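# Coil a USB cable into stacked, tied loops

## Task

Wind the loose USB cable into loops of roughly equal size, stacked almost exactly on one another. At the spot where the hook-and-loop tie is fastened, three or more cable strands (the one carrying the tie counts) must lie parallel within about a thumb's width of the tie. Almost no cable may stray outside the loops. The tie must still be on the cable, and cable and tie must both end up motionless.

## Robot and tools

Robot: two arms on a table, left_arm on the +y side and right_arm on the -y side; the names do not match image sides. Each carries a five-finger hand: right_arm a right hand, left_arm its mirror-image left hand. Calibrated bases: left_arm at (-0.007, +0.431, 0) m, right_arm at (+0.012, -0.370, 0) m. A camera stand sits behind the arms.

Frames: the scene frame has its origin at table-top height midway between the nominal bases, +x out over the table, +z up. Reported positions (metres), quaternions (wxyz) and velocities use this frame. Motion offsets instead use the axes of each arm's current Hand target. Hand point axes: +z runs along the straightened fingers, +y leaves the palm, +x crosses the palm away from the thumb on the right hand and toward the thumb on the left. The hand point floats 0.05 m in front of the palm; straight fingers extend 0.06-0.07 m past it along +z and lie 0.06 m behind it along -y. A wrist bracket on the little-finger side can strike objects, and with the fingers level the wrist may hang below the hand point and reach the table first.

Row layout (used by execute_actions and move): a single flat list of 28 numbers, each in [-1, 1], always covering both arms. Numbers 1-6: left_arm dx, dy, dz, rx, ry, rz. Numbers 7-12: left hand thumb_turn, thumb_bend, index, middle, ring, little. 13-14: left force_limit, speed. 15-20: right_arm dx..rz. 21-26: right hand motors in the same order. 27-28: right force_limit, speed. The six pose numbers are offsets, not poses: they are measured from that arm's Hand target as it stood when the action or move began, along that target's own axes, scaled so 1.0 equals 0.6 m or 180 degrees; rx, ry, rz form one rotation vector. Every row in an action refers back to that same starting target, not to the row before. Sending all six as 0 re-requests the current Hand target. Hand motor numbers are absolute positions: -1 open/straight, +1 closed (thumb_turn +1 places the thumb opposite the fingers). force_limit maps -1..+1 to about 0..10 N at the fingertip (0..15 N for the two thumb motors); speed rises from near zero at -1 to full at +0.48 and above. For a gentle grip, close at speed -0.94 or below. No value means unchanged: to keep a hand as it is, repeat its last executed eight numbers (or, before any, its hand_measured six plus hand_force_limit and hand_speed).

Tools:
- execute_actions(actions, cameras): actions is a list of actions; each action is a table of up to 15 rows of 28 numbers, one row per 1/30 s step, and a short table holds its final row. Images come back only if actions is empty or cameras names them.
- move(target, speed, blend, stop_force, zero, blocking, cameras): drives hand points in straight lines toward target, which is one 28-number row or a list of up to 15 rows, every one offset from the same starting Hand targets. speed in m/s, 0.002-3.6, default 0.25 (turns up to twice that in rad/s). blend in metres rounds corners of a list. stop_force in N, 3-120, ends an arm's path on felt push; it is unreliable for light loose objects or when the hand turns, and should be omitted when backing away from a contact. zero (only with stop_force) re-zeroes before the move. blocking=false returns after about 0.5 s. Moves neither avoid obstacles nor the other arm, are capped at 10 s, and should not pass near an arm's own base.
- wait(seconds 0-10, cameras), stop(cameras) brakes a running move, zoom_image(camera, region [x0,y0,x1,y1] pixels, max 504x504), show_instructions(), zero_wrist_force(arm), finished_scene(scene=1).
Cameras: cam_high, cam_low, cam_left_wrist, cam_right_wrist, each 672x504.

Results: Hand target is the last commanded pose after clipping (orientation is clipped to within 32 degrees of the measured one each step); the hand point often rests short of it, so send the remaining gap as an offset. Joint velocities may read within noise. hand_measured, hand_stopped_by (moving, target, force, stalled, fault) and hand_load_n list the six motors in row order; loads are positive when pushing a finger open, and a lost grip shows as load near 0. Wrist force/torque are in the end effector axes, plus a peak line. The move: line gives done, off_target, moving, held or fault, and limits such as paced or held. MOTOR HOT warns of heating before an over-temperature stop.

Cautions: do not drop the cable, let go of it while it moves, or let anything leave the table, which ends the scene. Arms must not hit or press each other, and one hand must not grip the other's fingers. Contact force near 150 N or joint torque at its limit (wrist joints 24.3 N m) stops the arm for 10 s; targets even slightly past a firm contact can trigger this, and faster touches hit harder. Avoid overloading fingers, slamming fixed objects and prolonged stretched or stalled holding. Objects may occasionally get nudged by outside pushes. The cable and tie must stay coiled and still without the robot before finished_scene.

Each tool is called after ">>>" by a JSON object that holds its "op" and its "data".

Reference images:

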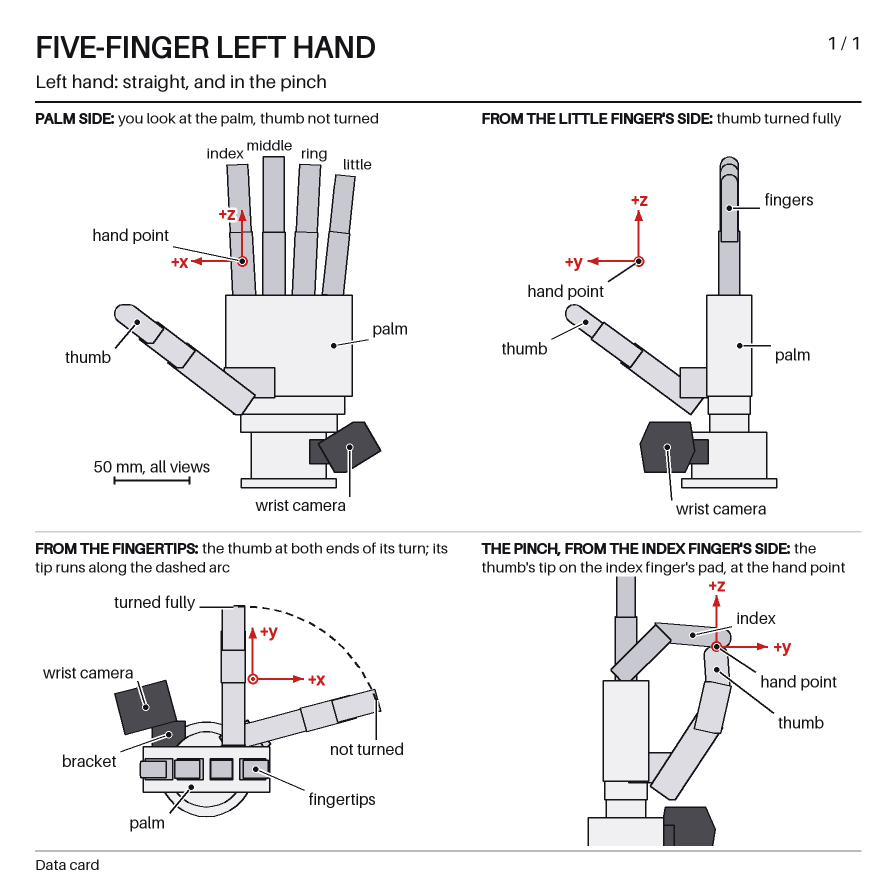

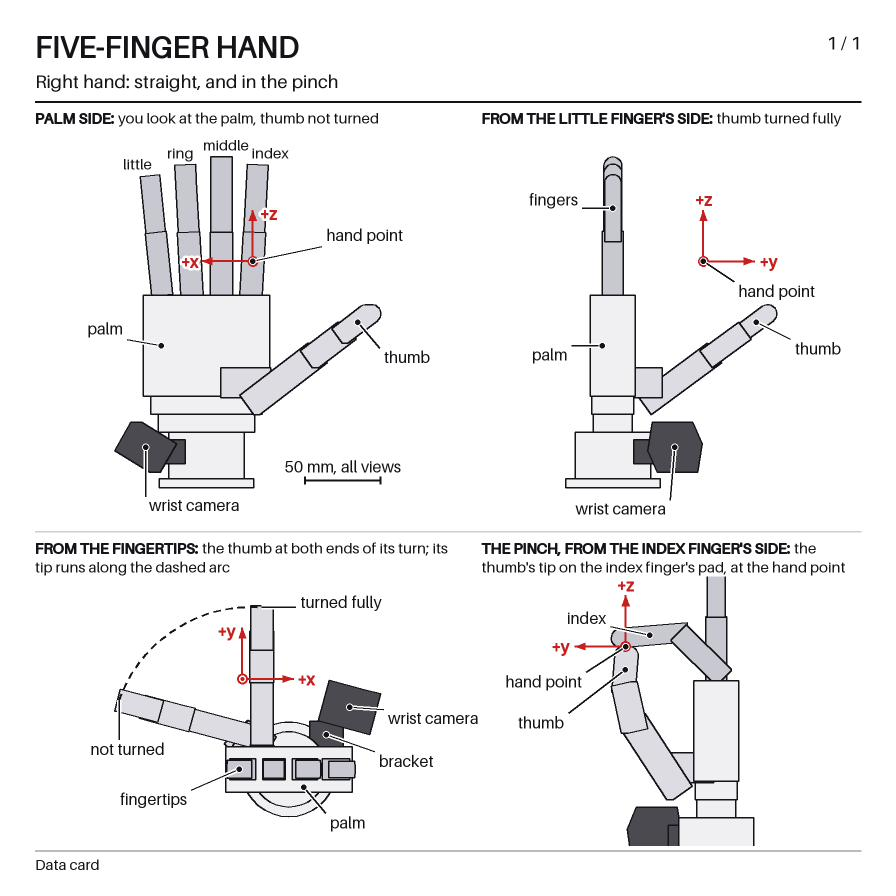

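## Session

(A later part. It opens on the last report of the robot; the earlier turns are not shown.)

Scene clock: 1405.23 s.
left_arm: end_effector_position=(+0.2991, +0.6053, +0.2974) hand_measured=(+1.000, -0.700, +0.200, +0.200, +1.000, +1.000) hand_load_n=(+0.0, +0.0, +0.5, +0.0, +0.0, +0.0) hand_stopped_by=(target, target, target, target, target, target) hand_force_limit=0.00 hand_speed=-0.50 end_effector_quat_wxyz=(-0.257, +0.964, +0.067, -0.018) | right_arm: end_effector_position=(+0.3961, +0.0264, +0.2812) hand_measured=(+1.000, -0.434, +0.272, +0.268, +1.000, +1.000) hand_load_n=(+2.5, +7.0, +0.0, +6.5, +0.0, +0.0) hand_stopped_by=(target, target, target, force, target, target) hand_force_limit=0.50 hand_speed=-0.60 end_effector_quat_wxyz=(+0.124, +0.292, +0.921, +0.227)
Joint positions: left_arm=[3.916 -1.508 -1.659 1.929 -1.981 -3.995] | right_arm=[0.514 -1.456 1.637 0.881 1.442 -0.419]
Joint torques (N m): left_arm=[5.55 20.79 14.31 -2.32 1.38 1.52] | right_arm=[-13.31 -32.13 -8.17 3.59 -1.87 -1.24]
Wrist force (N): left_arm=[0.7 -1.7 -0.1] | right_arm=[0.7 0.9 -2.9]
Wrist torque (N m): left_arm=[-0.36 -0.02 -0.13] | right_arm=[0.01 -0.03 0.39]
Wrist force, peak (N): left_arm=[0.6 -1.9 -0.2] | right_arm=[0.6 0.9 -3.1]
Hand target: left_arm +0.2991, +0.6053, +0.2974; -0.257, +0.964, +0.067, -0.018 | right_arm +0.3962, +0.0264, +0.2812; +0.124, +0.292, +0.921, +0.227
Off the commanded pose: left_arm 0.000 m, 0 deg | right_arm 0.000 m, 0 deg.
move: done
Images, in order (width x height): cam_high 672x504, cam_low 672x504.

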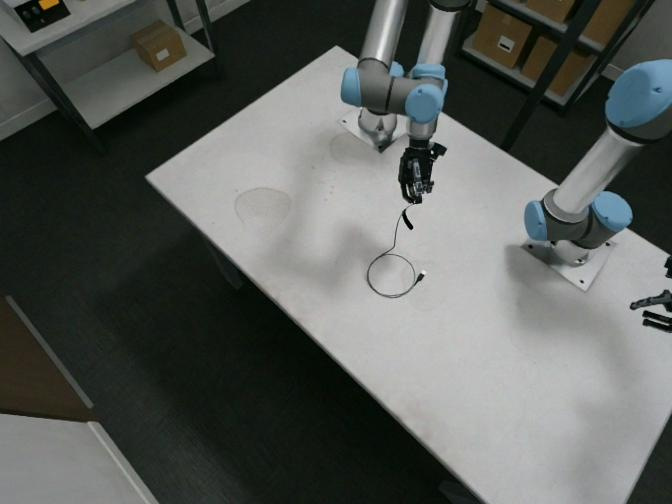

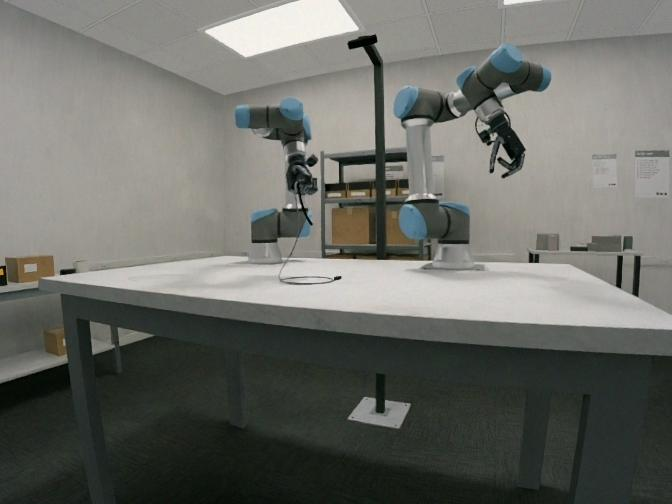

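>>> {"op": "move", "data": {"target": [[0,0,0,0,0,0,1,-0.7,0.2,0.2,1,1,0,-0.5,0.0823,0.0167,0.0833,0,0,0.1778,1,-0.426,0.272,0.272,1,1,0.5,-0.6]], "speed": 0.1, "cameras": ["cam_high","cam_low"]}}

>>> {"op": "zoom_image", "data": {"camera": "cam_high", "region": [340, 180, 460, 310]}}

>>> {"op": "zoom_image", "data": {"camera": "cam_low", "region": [240, 140, 380, 300]}}

Scene clock: 1412.03 s.
left_arm: end_effector_position=(+0.2991, +0.6053, +0.2974) hand_measured=(+1.000, -0.700, +0.200, +0.200, +1.000, +1.000) hand_load_n=(+0.0, +0.0, +0.0, +0.0, +0.0, +0.0) hand_stopped_by=(target, target, target, target, target, target) hand_force_limit=0.00 hand_speed=-0.50 end_effector_quat_wxyz=(-0.257, +0.964, +0.067, -0.018) | right_arm: end_effector_position=(+0.3796, +0.0802, +0.2381) hand_measured=(+1.000, -0.434, +0.272, +0.268, +1.000, +1.000) hand_load_n=(+2.5, +7.0, +0.0, +6.5, +0.0, -0.5) hand_stopped_by=(target, target, target, force, target, target) hand_force_limit=0.50 hand_speed=-0.60 end_effector_quat_wxyz=(+0.057, +0.534, +0.805, +0.252)
Joint positions: left_arm=[3.916 -1.508 -1.659 1.929 -1.981 -3.995] | right_arm=[0.745 -1.301 1.532 0.816 1.556 0.34]
Joint torques (N m): left_arm=[6.17 20.86 14.96 -2.55 1.4 1.31] | right_arm=[13.38 -20.79 -23.88 -0.25 1.71 1.26]
Wrist force (N): left_arm=[0.6 -1.5 -0.1] | right_arm=[0.6 0.7 -2.6]
Wrist torque (N m): left_arm=[-0.33 0.00 -0.14] | right_arm=[-0.03 -0.02 0.14]
Wrist force, peak (N): left_arm=[0.8 -1.9 -0.1] | right_arm=[0.1 0.6 -3.3]
Hand target: left_arm +0.2991, +0.6053, +0.2974; -0.257, +0.964, +0.067, -0.018 | right_arm +0.3795, +0.0803, +0.2381; +0.057, +0.534, +0.805, +0.252
Off the commanded pose: left_arm 0.000 m, 0 deg | right_arm 0.000 m, 0 deg.
move: done
Images, in order (width x height): cam_high 672x504, cam_low 672x504.

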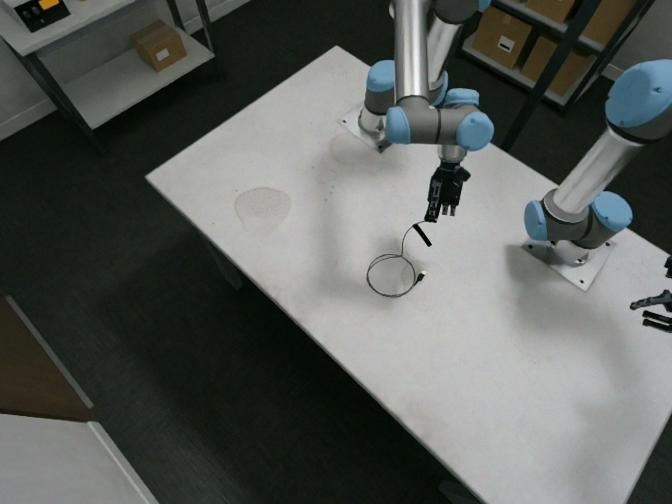

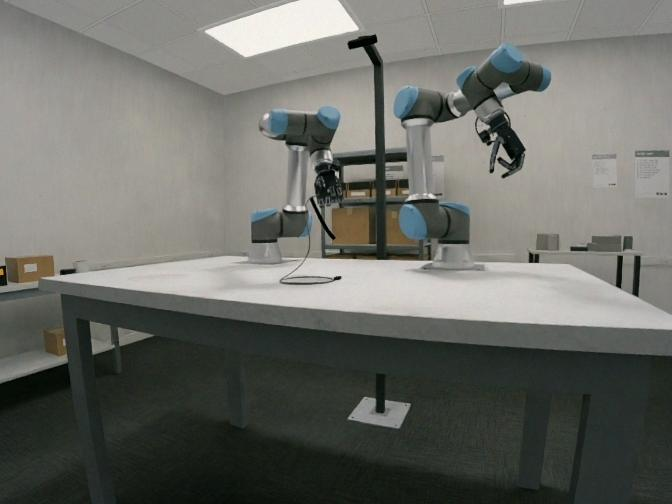

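Scaled by 3.877 from the camera's 672x504 image, which has a finer 960x720 frame.

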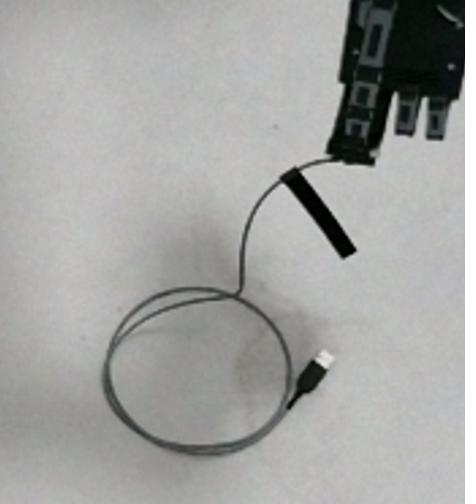

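Scaled by 3.150 from the camera's 672x504 image, which has a finer 960x720 frame.

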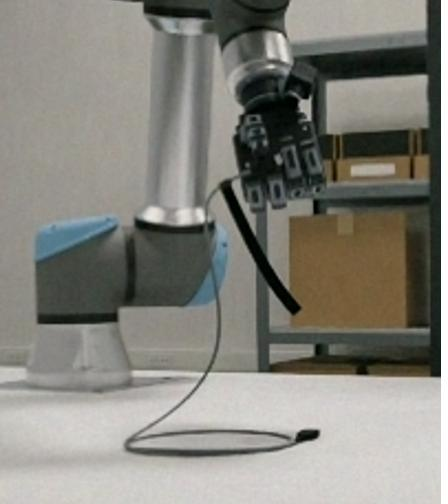

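>>> {"op": "move", "data": {"target": [[0,0,0,0,0,0,1,-0.7,0.2,0.2,1,1,0,-0.5,-0.0355,-0.0598,-0.0465,0,0,-0.2056,1,-0.426,0.272,0.272,1,1,0.5,-0.6]], "speed": 0.12, "cameras": ["cam_high","cam_low"]}}

>>> {"op": "zoom_image", "data": {"camera": "cam_high", "region": [340, 180, 460, 310]}}

>>> {"op": "zoom_image", "data": {"camera": "cam_low", "region": [240, 140, 380, 300]}}

Scene clock: 1422.60 s.
left_arm: end_effector_position=(+0.2991, +0.6053, +0.2974) hand_measured=(+1.000, -0.700, +0.200, +0.200, +1.000, +1.000) hand_load_n=(+0.0, +0.0, +0.0, +0.0, +0.0, +0.0) hand_stopped_by=(target, target, target, target, target, target) hand_force_limit=0.00 hand_speed=-0.50 end_effector_quat_wxyz=(-0.257, +0.964, +0.067, -0.018) | right_arm: end_effector_position=(+0.3487, +0.0409, +0.2417) hand_measured=(+1.000, -0.434, +0.272, +0.268, +1.000, +1.000) hand_load_n=(+2.5, +7.5, +0.0, +7.0, +0.5, +0.0) hand_stopped_by=(target, target, target, force, target, target) hand_force_limit=0.50 hand_speed=-0.60 end_effector_quat_wxyz=(+0.134, +0.251, +0.933, +0.221) end_effector_velocity=(+0.000, +0.000, +0.000) end_effector_angular_velocity=(-0.002, -0.002, +0.004)
Joint positions: left_arm=[3.916 -1.508 -1.659 1.929 -1.981 -3.995] | right_arm=[0.607 -1.482 1.77 0.766 1.488 -0.425]
Joint velocities: left_arm=[within noise] | right_arm=[-0.001 -0.001 0 0 -0.001 -0.006]
Joint torques (N m): left_arm=[5.28 20.42 15.56 -2.58 1.31 1.51] | right_arm=[-13.04 -30.99 -6.94 -1.03 -1.69 -1.5]
Wrist force (N): left_arm=[0.7 -1.7 -0.2] | right_arm=[0.9 0.6 -2.7]
Wrist torque (N m): left_arm=[-0.36 -0.02 -0.13] | right_arm=[-0.03 -0.08 0.40]
Wrist force, peak (N): left_arm=[0.7 -1.9 0.0] | right_arm=[0.4 0.5 -3.3]
Hand target: left_arm +0.2991, +0.6053, +0.2974; -0.257, +0.964, +0.067, -0.018 | right_arm +0.3487, +0.0409, +0.2417; +0.134, +0.251, +0.933, +0.221
Off the commanded pose: left_arm 0.000 m, 0 deg | right_arm 0.000 m, 0 deg.
move: done
Images, in order (width x height): cam_high 672x504, cam_low 672x504.

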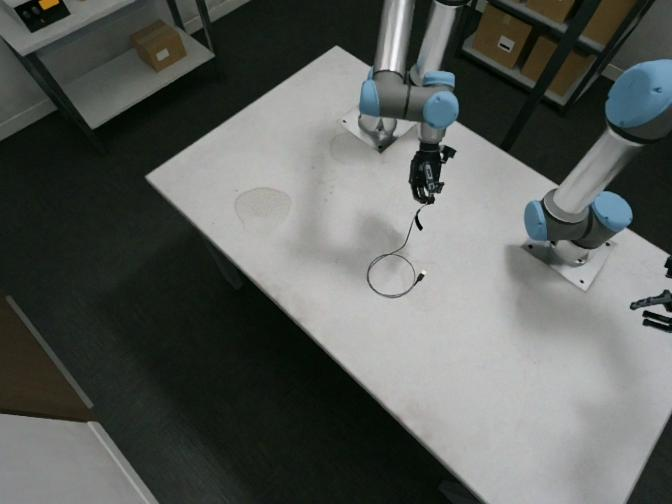

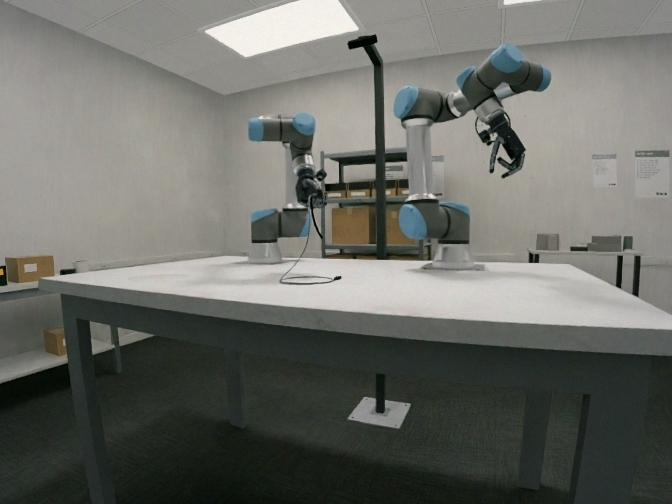

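Scaled by 3.877 from the camera's 672x504 image, which has a finer 960x720 frame.

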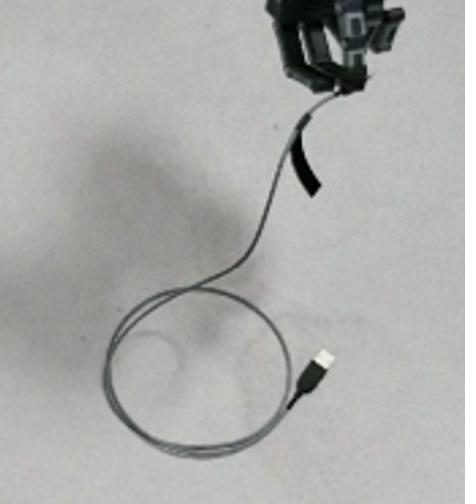

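Scaled by 3.150 from the camera's 672x504 image, which has a finer 960x720 frame.

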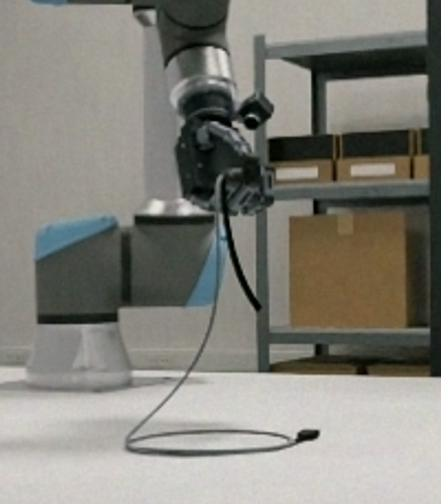

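>>> {"op": "move", "data": {"target": [[0,0,0,0,0,0,1,-0.7,0.2,0.2,1,1,0,-0.5,0.0108,-0.0432,0.0512,0,0,0,1,-0.426,0.272,0.272,1,1,0.5,-0.6]], "speed": 0.1, "cameras": ["cam_high","cam_low"]}}

>>> {"op": "zoom_image", "data": {"camera": "cam_high", "region": [340, 180, 460, 310]}}

>>> {"op": "zoom_image", "data": {"camera": "cam_low", "region": [240, 140, 380, 300]}}

Scene clock: 1425.67 s.
left_arm: end_effector_position=(+0.2991, +0.6053, +0.2974) hand_measured=(+1.000, -0.700, +0.200, +0.200, +1.000, +1.000) hand_load_n=(+0.0, +0.0, +0.0, +0.0, +0.0, +0.0) hand_stopped_by=(target, target, target, target, target, target) hand_force_limit=0.00 hand_speed=-0.50 end_effector_quat_wxyz=(-0.257, +0.964, +0.067, -0.018) | right_arm: end_effector_position=(+0.3437, +0.0348, +0.2019) hand_measured=(+1.000, -0.434, +0.272, +0.268, +1.000, +1.000) hand_load_n=(+2.5, +7.5, +0.0, +7.0, +0.5, +0.5) hand_stopped_by=(target, target, target, force, target, target) hand_force_limit=0.50 hand_speed=-0.60 end_effector_quat_wxyz=(+0.134, +0.251, +0.933, +0.221)
Joint positions: left_arm=[3.916 -1.508 -1.659 1.929 -1.981 -3.995] | right_arm=[0.599 -1.469 1.863 0.66 1.484 -0.432]
Joint torques (N m): left_arm=[5.13 20.64 15.73 -2.6 1.51 1.41] | right_arm=[-13.43 -12.79 -5.93 -1.1 -1.8 -1.48]
Wrist force (N): left_arm=[0.7 -1.7 -0.2] | right_arm=[0.4 0.9 -2.9]
Wrist torque (N m): left_arm=[-0.35 -0.01 -0.13] | right_arm=[0.00 0.00 0.37]
Wrist force, peak (N): left_arm=[0.8 -1.9 0.0] | right_arm=[0.6 1.1 -3.1]
Hand target: left_arm +0.2991, +0.6053, +0.2974; -0.257, +0.964, +0.067, -0.018 | right_arm +0.3437, +0.0348, +0.2018; +0.134, +0.251, +0.933, +0.221
Off the commanded pose: left_arm 0.000 m, 0 deg | right_arm 0.000 m, 0 deg.
move: done
Images, in order (width x height): cam_high 672x504, cam_low 672x504.

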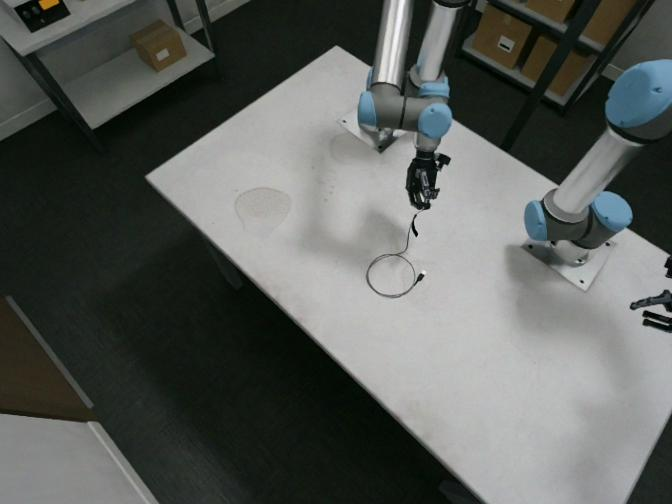

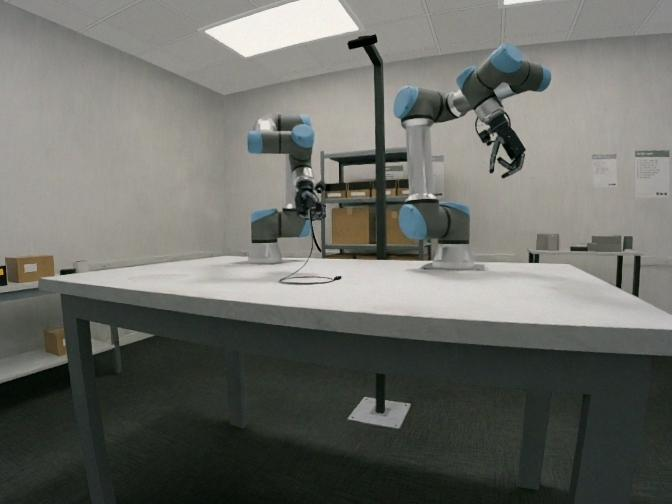

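Scaled by 3.877 from the camera's 672x504 image, which has a finer 960x720 frame.

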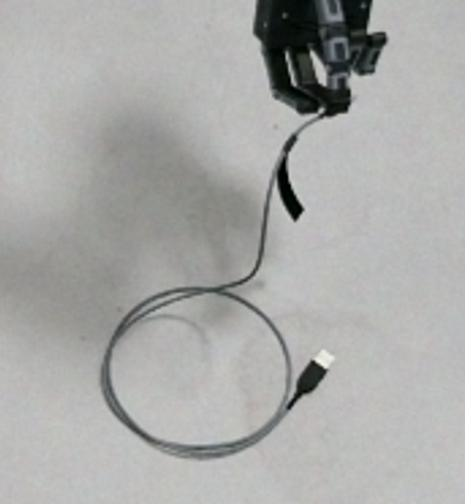

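Scaled by 3.150 from the camera's 672x504 image, which has a finer 960x720 frame.

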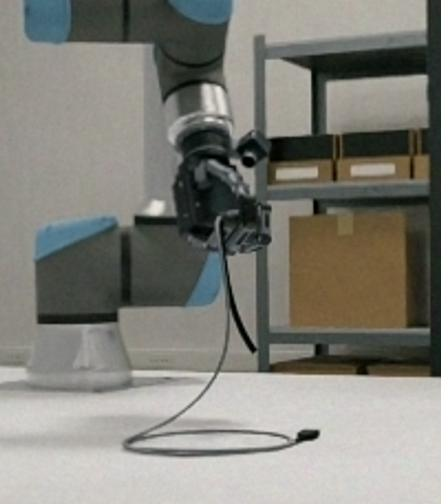

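>>> {"op": "move", "data": {"target": [[0,0,0,0,0,0,1,-0.7,0.2,0.2,1,1,0,-0.5,0.0737,0.0853,0.0583,0,0,0.1944,1,-0.426,0.272,0.272,1,1,0.5,-0.6]], "speed": 0.1, "cameras": ["cam_high","cam_low"]}}

>>> {"op": "zoom_image", "data": {"camera": "cam_high", "region": [340, 180, 460, 310]}}

>>> {"op": "zoom_image", "data": {"camera": "cam_low", "region": [240, 140, 380, 300]}}

Scene clock: 1434.47 s.
left_arm: end_effector_position=(+0.2991, +0.6053, +0.2974) hand_measured=(+1.000, -0.700, +0.200, +0.200, +1.000, +1.000) hand_load_n=(+0.0, +0.0, +0.0, +0.0, +0.0, +0.0) hand_stopped_by=(target, target, target, target, target, target) hand_force_limit=0.00 hand_speed=-0.50 end_effector_quat_wxyz=(-0.257, +0.964, +0.067, -0.018) | right_arm: end_effector_position=(+0.3402, +0.1099, +0.1899) hand_measured=(+1.000, -0.434, +0.272, +0.268, +1.000, +1.000) hand_load_n=(+2.0, +7.0, +0.0, +6.5, +0.0, +0.0) hand_stopped_by=(target, target, target, force, target, target) hand_force_limit=0.50 hand_speed=-0.60 end_effector_quat_wxyz=(+0.061, +0.520, +0.814, +0.251) end_effector_velocity=(+0.000, +0.000, -0.001) end_effector_angular_velocity=(+0.001, +0.002, -0.005)
Joint positions: left_arm=[3.916 -1.508 -1.659 1.929 -1.981 -3.995] | right_arm=[0.859 -1.251 1.598 0.703 1.614 0.404]
Joint velocities: left_arm=[within noise] | right_arm=[0 0.001 0 0 0.001 0.005]
Joint torques (N m): left_arm=[4.36 20.94 15.74 -2.66 1.47 1.41] | right_arm=[14.19 -21.57 -23.69 3.4 1.84 1.17]
Wrist force (N): left_arm=[0.6 -1.6 -0.2] | right_arm=[0.2 0.6 -3.1]
Wrist torque (N m): left_arm=[-0.34 0.00 -0.13] | right_arm=[-0.03 0.05 0.11]
Wrist force, peak (N): left_arm=[0.8 -1.9 0.0] | right_arm=[0.4 1.1 -3.4]
Hand target: left_arm +0.2991, +0.6053, +0.2974; -0.257, +0.964, +0.067, -0.018 | right_arm +0.3402, +0.1099, +0.1899; +0.061, +0.520, +0.814, +0.251
Off the commanded pose: left_arm 0.000 m, 0 deg | right_arm 0.000 m, 0 deg.
move: done
Images, in order (width x height): cam_high 672x504, cam_low 672x504.

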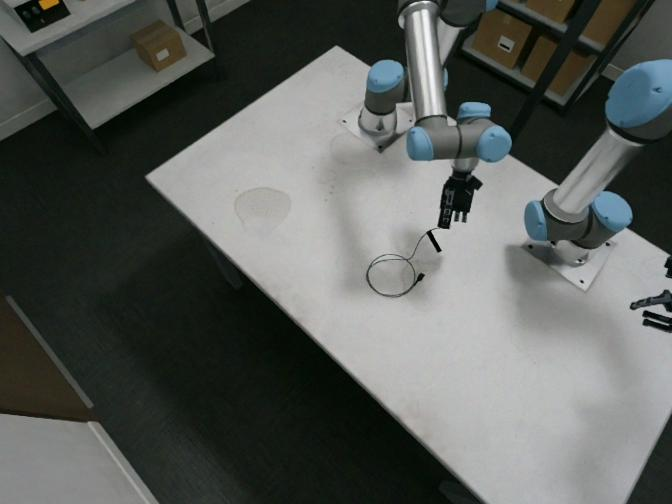

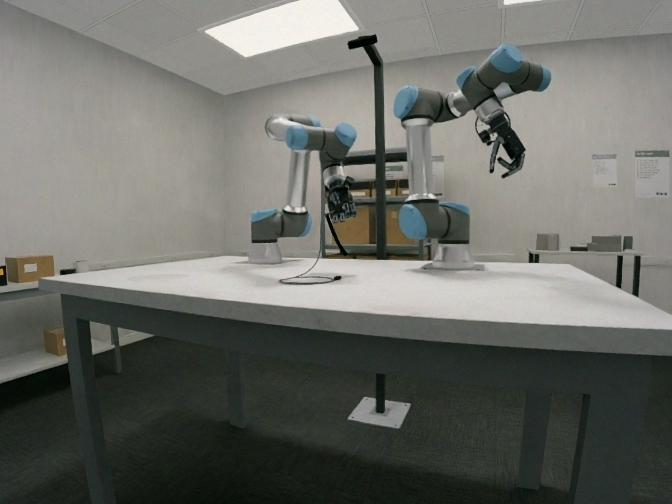

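Scaled by 3.877 from the camera's 672x504 image, which has a finer 960x720 frame.

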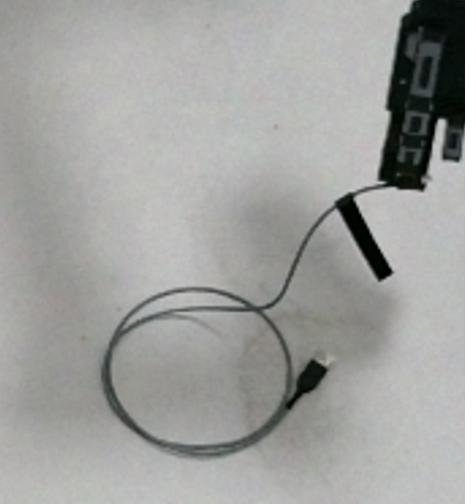

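Scaled by 3.150 from the camera's 672x504 image, which has a finer 960x720 frame.

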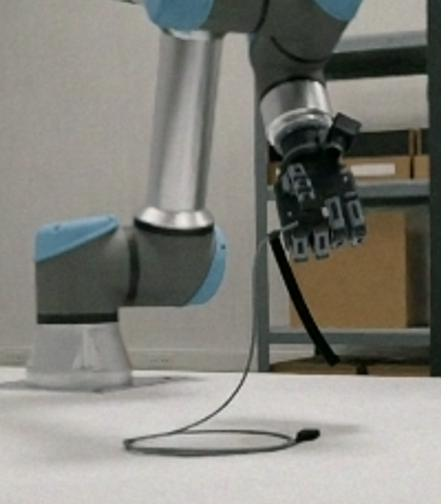

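>>> {"op": "move", "data": {"target": [[0,0,0,0,0,0,1,-0.7,0.2,0.2,1,1,0,-0.5,-0.1565,-0.0140,-0.1207,0,0,-0.25,1,-0.426,0.272,0.272,1,1,0.5,-0.6]], "speed": 0.12, "cameras": ["cam_high","cam_low"]}}

>>> {"op": "zoom_image", "data": {"camera": "cam_high", "region": [340, 180, 460, 310]}}

>>> {"op": "zoom_image", "data": {"camera": "cam_low", "region": [240, 140, 380, 300]}}

Scene clock: 1444.47 s.
left_arm: end_effector_position=(+0.2991, +0.6053, +0.2974) hand_measured=(+1.000, -0.700, +0.200, +0.200, +1.000, +1.000) hand_load_n=(+0.0, +0.0, +0.0, +0.0, +0.0, +0.0) hand_stopped_by=(target, target, target, target, target, target) hand_force_limit=0.00 hand_speed=-0.50 end_effector_quat_wxyz=(-0.257, +0.964, +0.067, -0.018) | right_arm: end_effector_position=(+0.3497, -0.0003, +0.2335) hand_measured=(+1.000, -0.434, +0.272, +0.268, +1.000, +1.000) hand_load_n=(+2.5, +7.0, +0.0, +7.0, +0.0, +0.0) hand_stopped_by=(target, target, target, force, target, target) hand_force_limit=0.50 hand_speed=-0.60 end_effector_quat_wxyz=(+0.153, +0.169, +0.951, +0.209)
Joint positions: left_arm=[3.916 -1.508 -1.659 1.929 -1.981 -3.995] | right_arm=[0.451 -1.563 1.882 0.751 1.412 -0.737]
Joint torques (N m): left_arm=[5.34 20.38 16.38 -2.63 1.39 1.44] | right_arm=[-13.61 -27.28 -7.75 3.5 -1.93 -1.54]
Wrist force (N): left_arm=[0.7 -1.8 -0.3] | right_arm=[0.7 0.6 -2.7]
Wrist torque (N m): left_arm=[-0.36 -0.02 -0.12] | right_arm=[-0.04 -0.04 0.39]
Wrist force, peak (N): left_arm=[0.6 -1.9 -0.1] | right_arm=[0.6 0.6 -3.6]
Hand target: left_arm +0.2991, +0.6053, +0.2974; -0.257, +0.964, +0.067, -0.018 | right_arm +0.3497, -0.0003, +0.2335; +0.153, +0.169, +0.951, +0.209
Off the commanded pose: left_arm 0.000 m, 0 deg | right_arm 0.000 m, 0 deg.
move: done
Images, in order (width x height): cam_high 672x504, cam_low 672x504.

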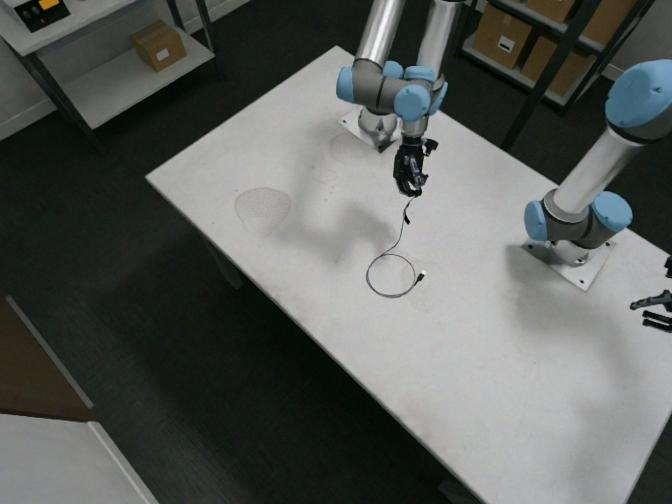

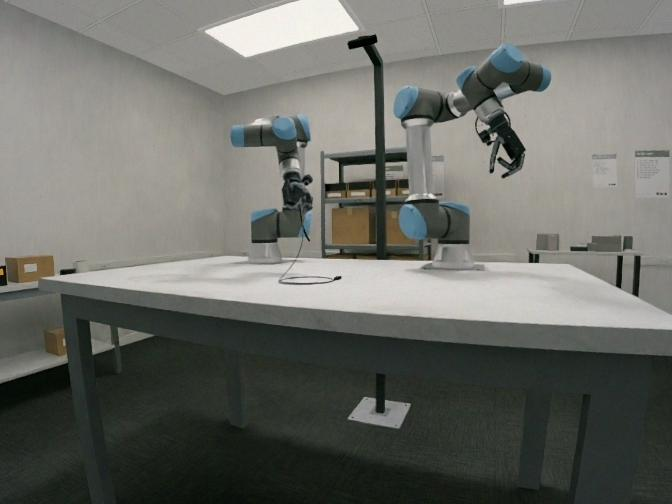

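Scaled by 3.877 from the camera's 672x504 image, which has a finer 960x720 frame.

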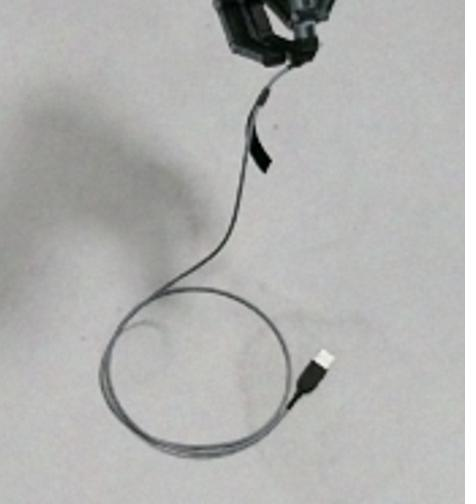

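Scaled by 3.150 from the camera's 672x504 image, which has a finer 960x720 frame.

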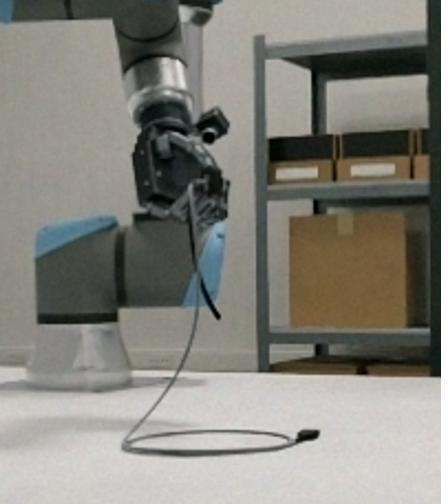

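>>> {"op": "move", "data": {"target": [[0,0,0,0,0,0,1,-0.7,0.2,0.2,1,1,0,-0.5,0.0478,0.0043,0.0495,0,0,0.0556,1,-0.426,0.272,0.272,1,1,0.5,-0.6]], "speed": 0.1}}

>>> {"op": "move", "data": {"target": [[0,0,0,0,0,0,1,-0.7,0.2,0.2,1,1,0,-0.5,0.0390,0.0142,0.0352,0,0,0.0556,1,-0.426,0.272,0.272,1,1,0.5,-0.6]], "speed": 0.1, "cameras": ["cam_high","cam_low"]}}

>>> {"op": "zoom_image", "data": {"camera": "cam_high", "region": [340, 180, 460, 310]}}

>>> {"op": "zoom_image", "data": {"camera": "cam_low", "region": [240, 140, 380, 300]}}

Scene clock: 1449.03 s.
left_arm: end_effector_position=(+0.2991, +0.6053, +0.2974) hand_measured=(+1.000, -0.700, +0.200, +0.200, +1.000, +1.000) hand_load_n=(+0.0, +0.0, +0.0, +0.0, +0.0, +0.0) hand_stopped_by=(target, target, target, target, target, target) hand_force_limit=0.00 hand_speed=-0.50 end_effector_quat_wxyz=(-0.257, +0.964, +0.067, -0.018) | right_arm: end_effector_position=(+0.3353, +0.0232, +0.2026) hand_measured=(+1.000, -0.434, +0.272, +0.268, +1.000, +1.000) hand_load_n=(+2.5, +7.5, +0.0, +6.5, +0.0, +0.0) hand_stopped_by=(target, target, target, force, target, target) hand_force_limit=0.50 hand_speed=-0.60 end_effector_quat_wxyz=(+0.134, +0.251, +0.933, +0.221)
Joint positions: left_arm=[3.916 -1.508 -1.659 1.929 -1.981 -3.995] | right_arm=[0.583 -1.505 1.901 0.66 1.476 -0.447]
Joint torques (N m): left_arm=[5.5 20.71 15.23 -2.56 1.54 1.34] | right_arm=[14.22 -10.5 -22.84 -0.94 1.42 1.14]
Wrist force (N): left_arm=[0.7 -1.7 -0.1] | right_arm=[0.4 0.9 -2.5]
Wrist torque (N m): left_arm=[-0.36 -0.02 -0.13] | right_arm=[-0.04 -0.02 0.21]
Wrist force, peak (N): left_arm=[0.6 -1.9 -0.1] | right_arm=[0.6 0.8 -3.2]
Hand target: left_arm +0.2991, +0.6053, +0.2974; -0.257, +0.964, +0.067, -0.018 | right_arm +0.3353, +0.0232, +0.2026; +0.134, +0.251, +0.933, +0.221
Off the commanded pose: left_arm 0.000 m, 0 deg | right_arm 0.000 m, 0 deg.
move: done

Scene clock: 1450.57 s.
left_arm: end_effector_position=(+0.2991, +0.6053, +0.2974) hand_measured=(+1.000, -0.700, +0.200, +0.200, +1.000, +1.000) hand_load_n=(+0.0, +0.0, +0.0, +0.0, +0.0, +0.0) hand_stopped_by=(target, target, target, target, target, target) hand_force_limit=0.00 hand_speed=-0.50 end_effector_quat_wxyz=(-0.257, +0.964, +0.067, -0.018) | right_arm: end_effector_position=(+0.3268, +0.0494, +0.1852) hand_measured=(+1.000, -0.434, +0.272, +0.268, +1.000, +1.000) hand_load_n=(+2.5, +7.0, +0.0, +7.0, +0.0, +0.0) hand_stopped_by=(target, target, target, force, target, target) hand_force_limit=0.50 hand_speed=-0.60 end_effector_quat_wxyz=(+0.114, +0.331, +0.907, +0.232)
Joint positions: left_arm=[3.916 -1.508 -1.659 1.929 -1.981 -3.995] | right_arm=[0.703 -1.432 1.861 0.619 1.535 -0.168]
Joint torques (N m): left_arm=[5.1 20.74 15.93 -2.58 1.42 1.32] | right_arm=[13.37 -14.24 -23.1 -1.1 1.53 1.39]
Wrist force (N): left_arm=[0.8 -1.6 -0.1] | right_arm=[0.3 0.6 -3.0]
Wrist torque (N m): left_arm=[-0.34 -0.04 -0.12] | right_arm=[-0.02 0.02 0.17]
Wrist force, peak (N): left_arm=[0.9 -1.8 0.0] | right_arm=[0.5 0.7 -3.1]
Hand target: left_arm +0.2991, +0.6053, +0.2974; -0.257, +0.964, +0.067, -0.018 | right_arm +0.3268, +0.0495, +0.1852; +0.114, +0.332, +0.907, +0.232
Off the commanded pose: left_arm 0.000 m, 0 deg | right_arm 0.000 m, 0 deg.
move: done
Images, in order (width x height): cam_high 672x504, cam_low 672x504.

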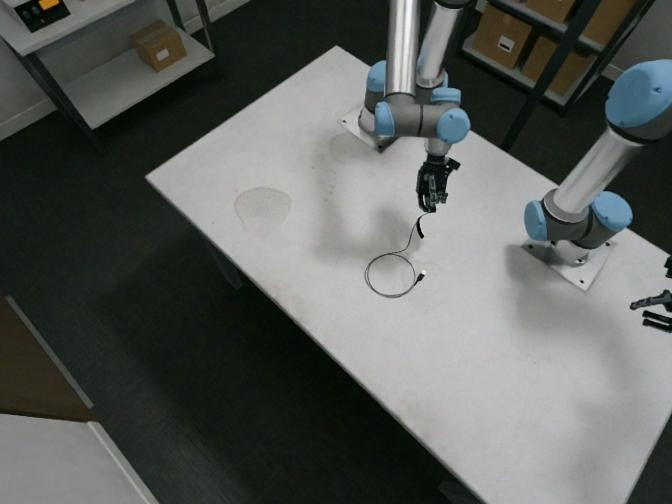

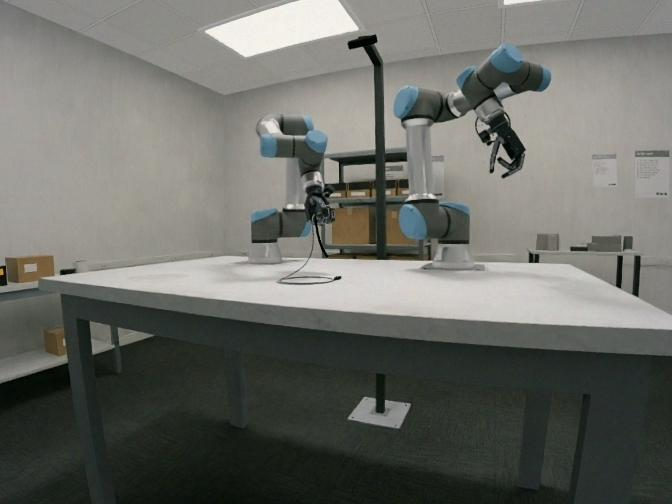

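Scaled by 3.877 from the camera's 672x504 image, which has a finer 960x720 frame.

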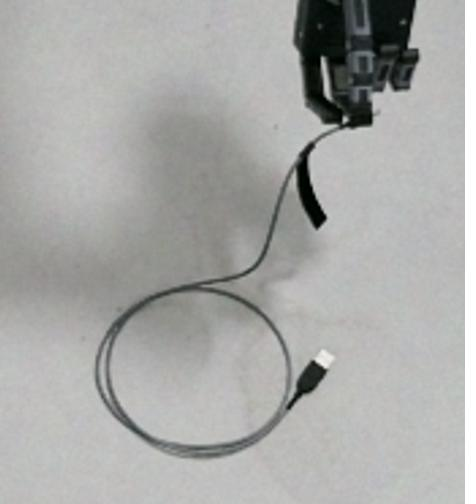

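Scaled by 3.150 from the camera's 672x504 image, which has a finer 960x720 frame.

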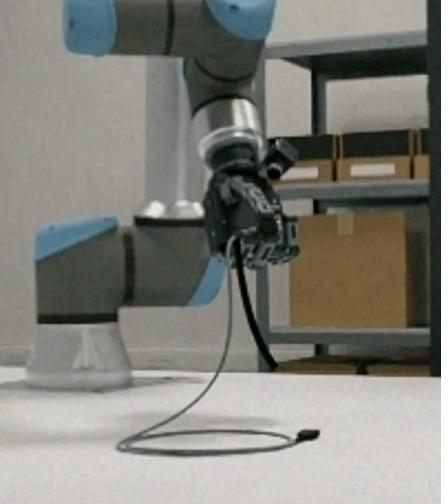

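>>> {"op": "move", "data": {"target": [[0,0,0,0,0,0,1,-0.7,0.2,0.2,1,1,0,-0.5,0.0364,0.0122,0.0395,0,0,0.0556,1,-0.426,0.272,0.272,1,1,0.5,-0.6]], "speed": 0.1}}

>>> {"op": "move", "data": {"target": [[0,0,0,0,0,0,1,-0.7,0.2,0.2,1,1,0,-0.5,0.0332,0.0122,0.0407,0,0,0.0556,1,-0.426,0.272,0.272,1,1,0.5,-0.6]], "speed": 0.1, "cameras": ["cam_high","cam_low"]}}

>>> {"op": "zoom_image", "data": {"camera": "cam_high", "region": [340, 180, 460, 310]}}

>>> {"op": "zoom_image", "data": {"camera": "cam_low", "region": [240, 140, 380, 300]}}

Scene clock: 1454.93 s.
left_arm: end_effector_position=(+0.2991, +0.6053, +0.2974) hand_measured=(+1.000, -0.700, +0.200, +0.200, +1.000, +1.000) hand_load_n=(+0.0, +0.0, +0.0, +0.0, +0.0, +0.0) hand_stopped_by=(target, target, target, target, target, target) hand_force_limit=0.00 hand_speed=-0.50 end_effector_quat_wxyz=(-0.257, +0.964, +0.067, -0.018) | right_arm: end_effector_position=(+0.3229, +0.0769, +0.1671) hand_measured=(+1.000, -0.434, +0.272, +0.268, +1.000, +1.000) hand_load_n=(+2.5, +7.0, +0.0, +7.0, +0.0, +0.0) hand_stopped_by=(target, target, target, force, target, target) hand_force_limit=0.50 hand_speed=-0.60 end_effector_quat_wxyz=(+0.093, +0.409, +0.875, +0.241)
Joint positions: left_arm=[3.916 -1.508 -1.659 1.929 -1.981 -3.995] | right_arm=[0.8 -1.344 1.797 0.594 1.584 0.091]
Joint torques (N m): left_arm=[5.45 20.13 15.98 -2.65 1.36 1.51] | right_arm=[13.42 -17.48 -22.36 -0.98 1.67 1.15]
Wrist force (N): left_arm=[0.8 -1.7 -0.1] | right_arm=[0.3 0.8 -2.8]
Wrist torque (N m): left_arm=[-0.37 -0.03 -0.12] | right_arm=[-0.01 0.03 0.15]
Wrist force, peak (N): left_arm=[0.9 -1.8 -0.1] | right_arm=[0.6 1.1 -3.2]
Hand target: left_arm +0.2991, +0.6053, +0.2974; -0.257, +0.964, +0.067, -0.018 | right_arm +0.3229, +0.0769, +0.1671; +0.093, +0.409, +0.875, +0.241
Off the commanded pose: left_arm 0.000 m, 0 deg | right_arm 0.000 m, 0 deg.
move: done

Scene clock: 1456.43 s.
left_arm: end_effector_position=(+0.2991, +0.6053, +0.2974) hand_measured=(+1.000, -0.700, +0.200, +0.200, +1.000, +1.000) hand_load_n=(+0.0, +0.0, +0.0, +0.0, +0.0, +0.0) hand_stopped_by=(target, target, target, target, target, target) hand_force_limit=0.00 hand_speed=-0.50 end_effector_quat_wxyz=(-0.257, +0.964, +0.067, -0.018) | right_arm: end_effector_position=(+0.3237, +0.1045, +0.1503) hand_measured=(+1.000, -0.434, +0.272, +0.268, +1.000, +1.000) hand_load_n=(+2.0, +7.0, +0.0, +7.0, +0.0, +0.0) hand_stopped_by=(target, target, target, force, target, target) hand_force_limit=0.50 hand_speed=-0.60 end_effector_quat_wxyz=(+0.072, +0.484, +0.836, +0.248)
Joint positions: left_arm=[3.916 -1.508 -1.659 1.929 -1.981 -3.995] | right_arm=[0.871 -1.25 1.711 0.588 1.62 0.328]
Joint torques (N m): left_arm=[4.28 20.11 15.43 -2.8 1.34 1.43] | right_arm=[13.51 -20.51 -23.36 3.53 1.71 1.45]
Wrist force (N): left_arm=[0.5 -1.6 -0.2] | right_arm=[0.4 1.0 -3.3]
Wrist torque (N m): left_arm=[-0.35 0.02 -0.14] | right_arm=[0.04 0.02 0.15]
Wrist force, peak (N): left_arm=[0.7 -1.9 -0.2] | right_arm=[0.4 1.0 -3.4]
Hand target: left_arm +0.2991, +0.6053, +0.2974; -0.257, +0.964, +0.067, -0.018 | right_arm +0.3237, +0.1045, +0.1503; +0.072, +0.484, +0.836, +0.248
Off the commanded pose: left_arm 0.000 m, 0 deg | right_arm 0.000 m, 0 deg.
move: done
Images, in order (width x height): cam_high 672x504, cam_low 672x504.

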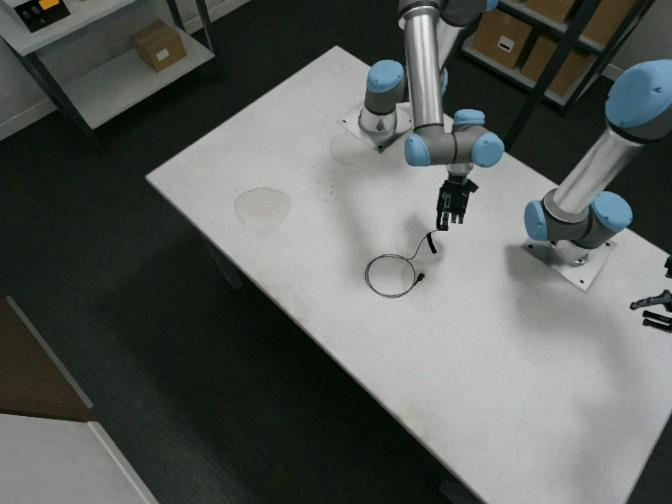

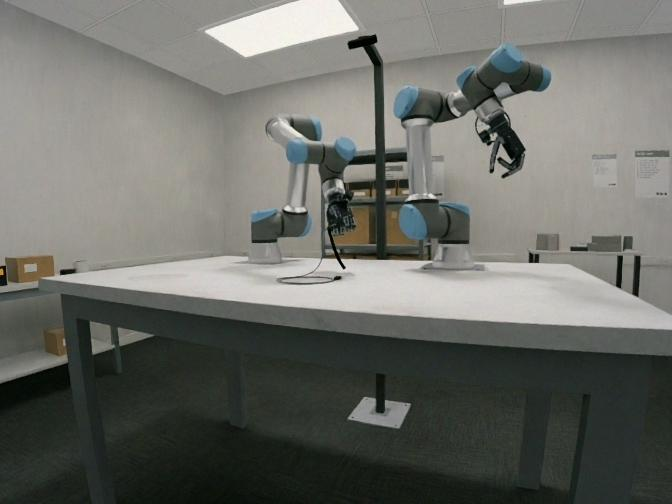

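Scaled by 3.877 from the camera's 672x504 image, which has a finer 960x720 frame.

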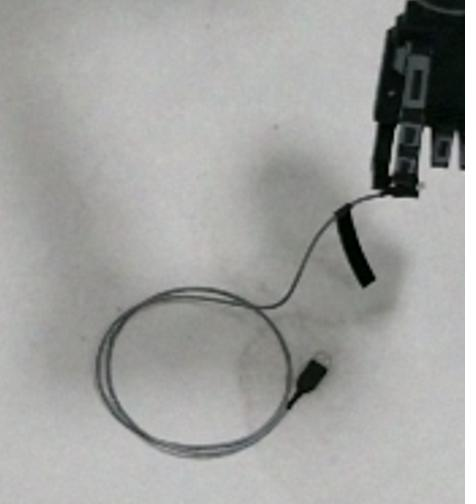

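Scaled by 3.150 from the camera's 672x504 image, which has a finer 960x720 frame.

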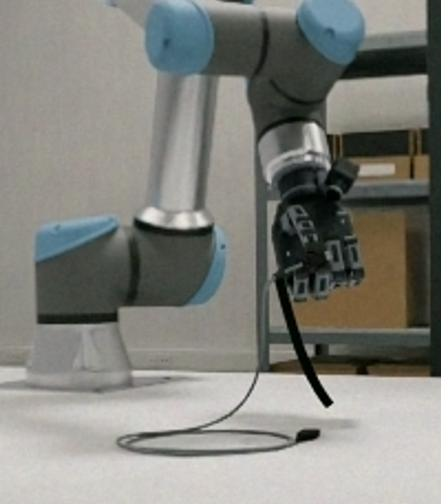

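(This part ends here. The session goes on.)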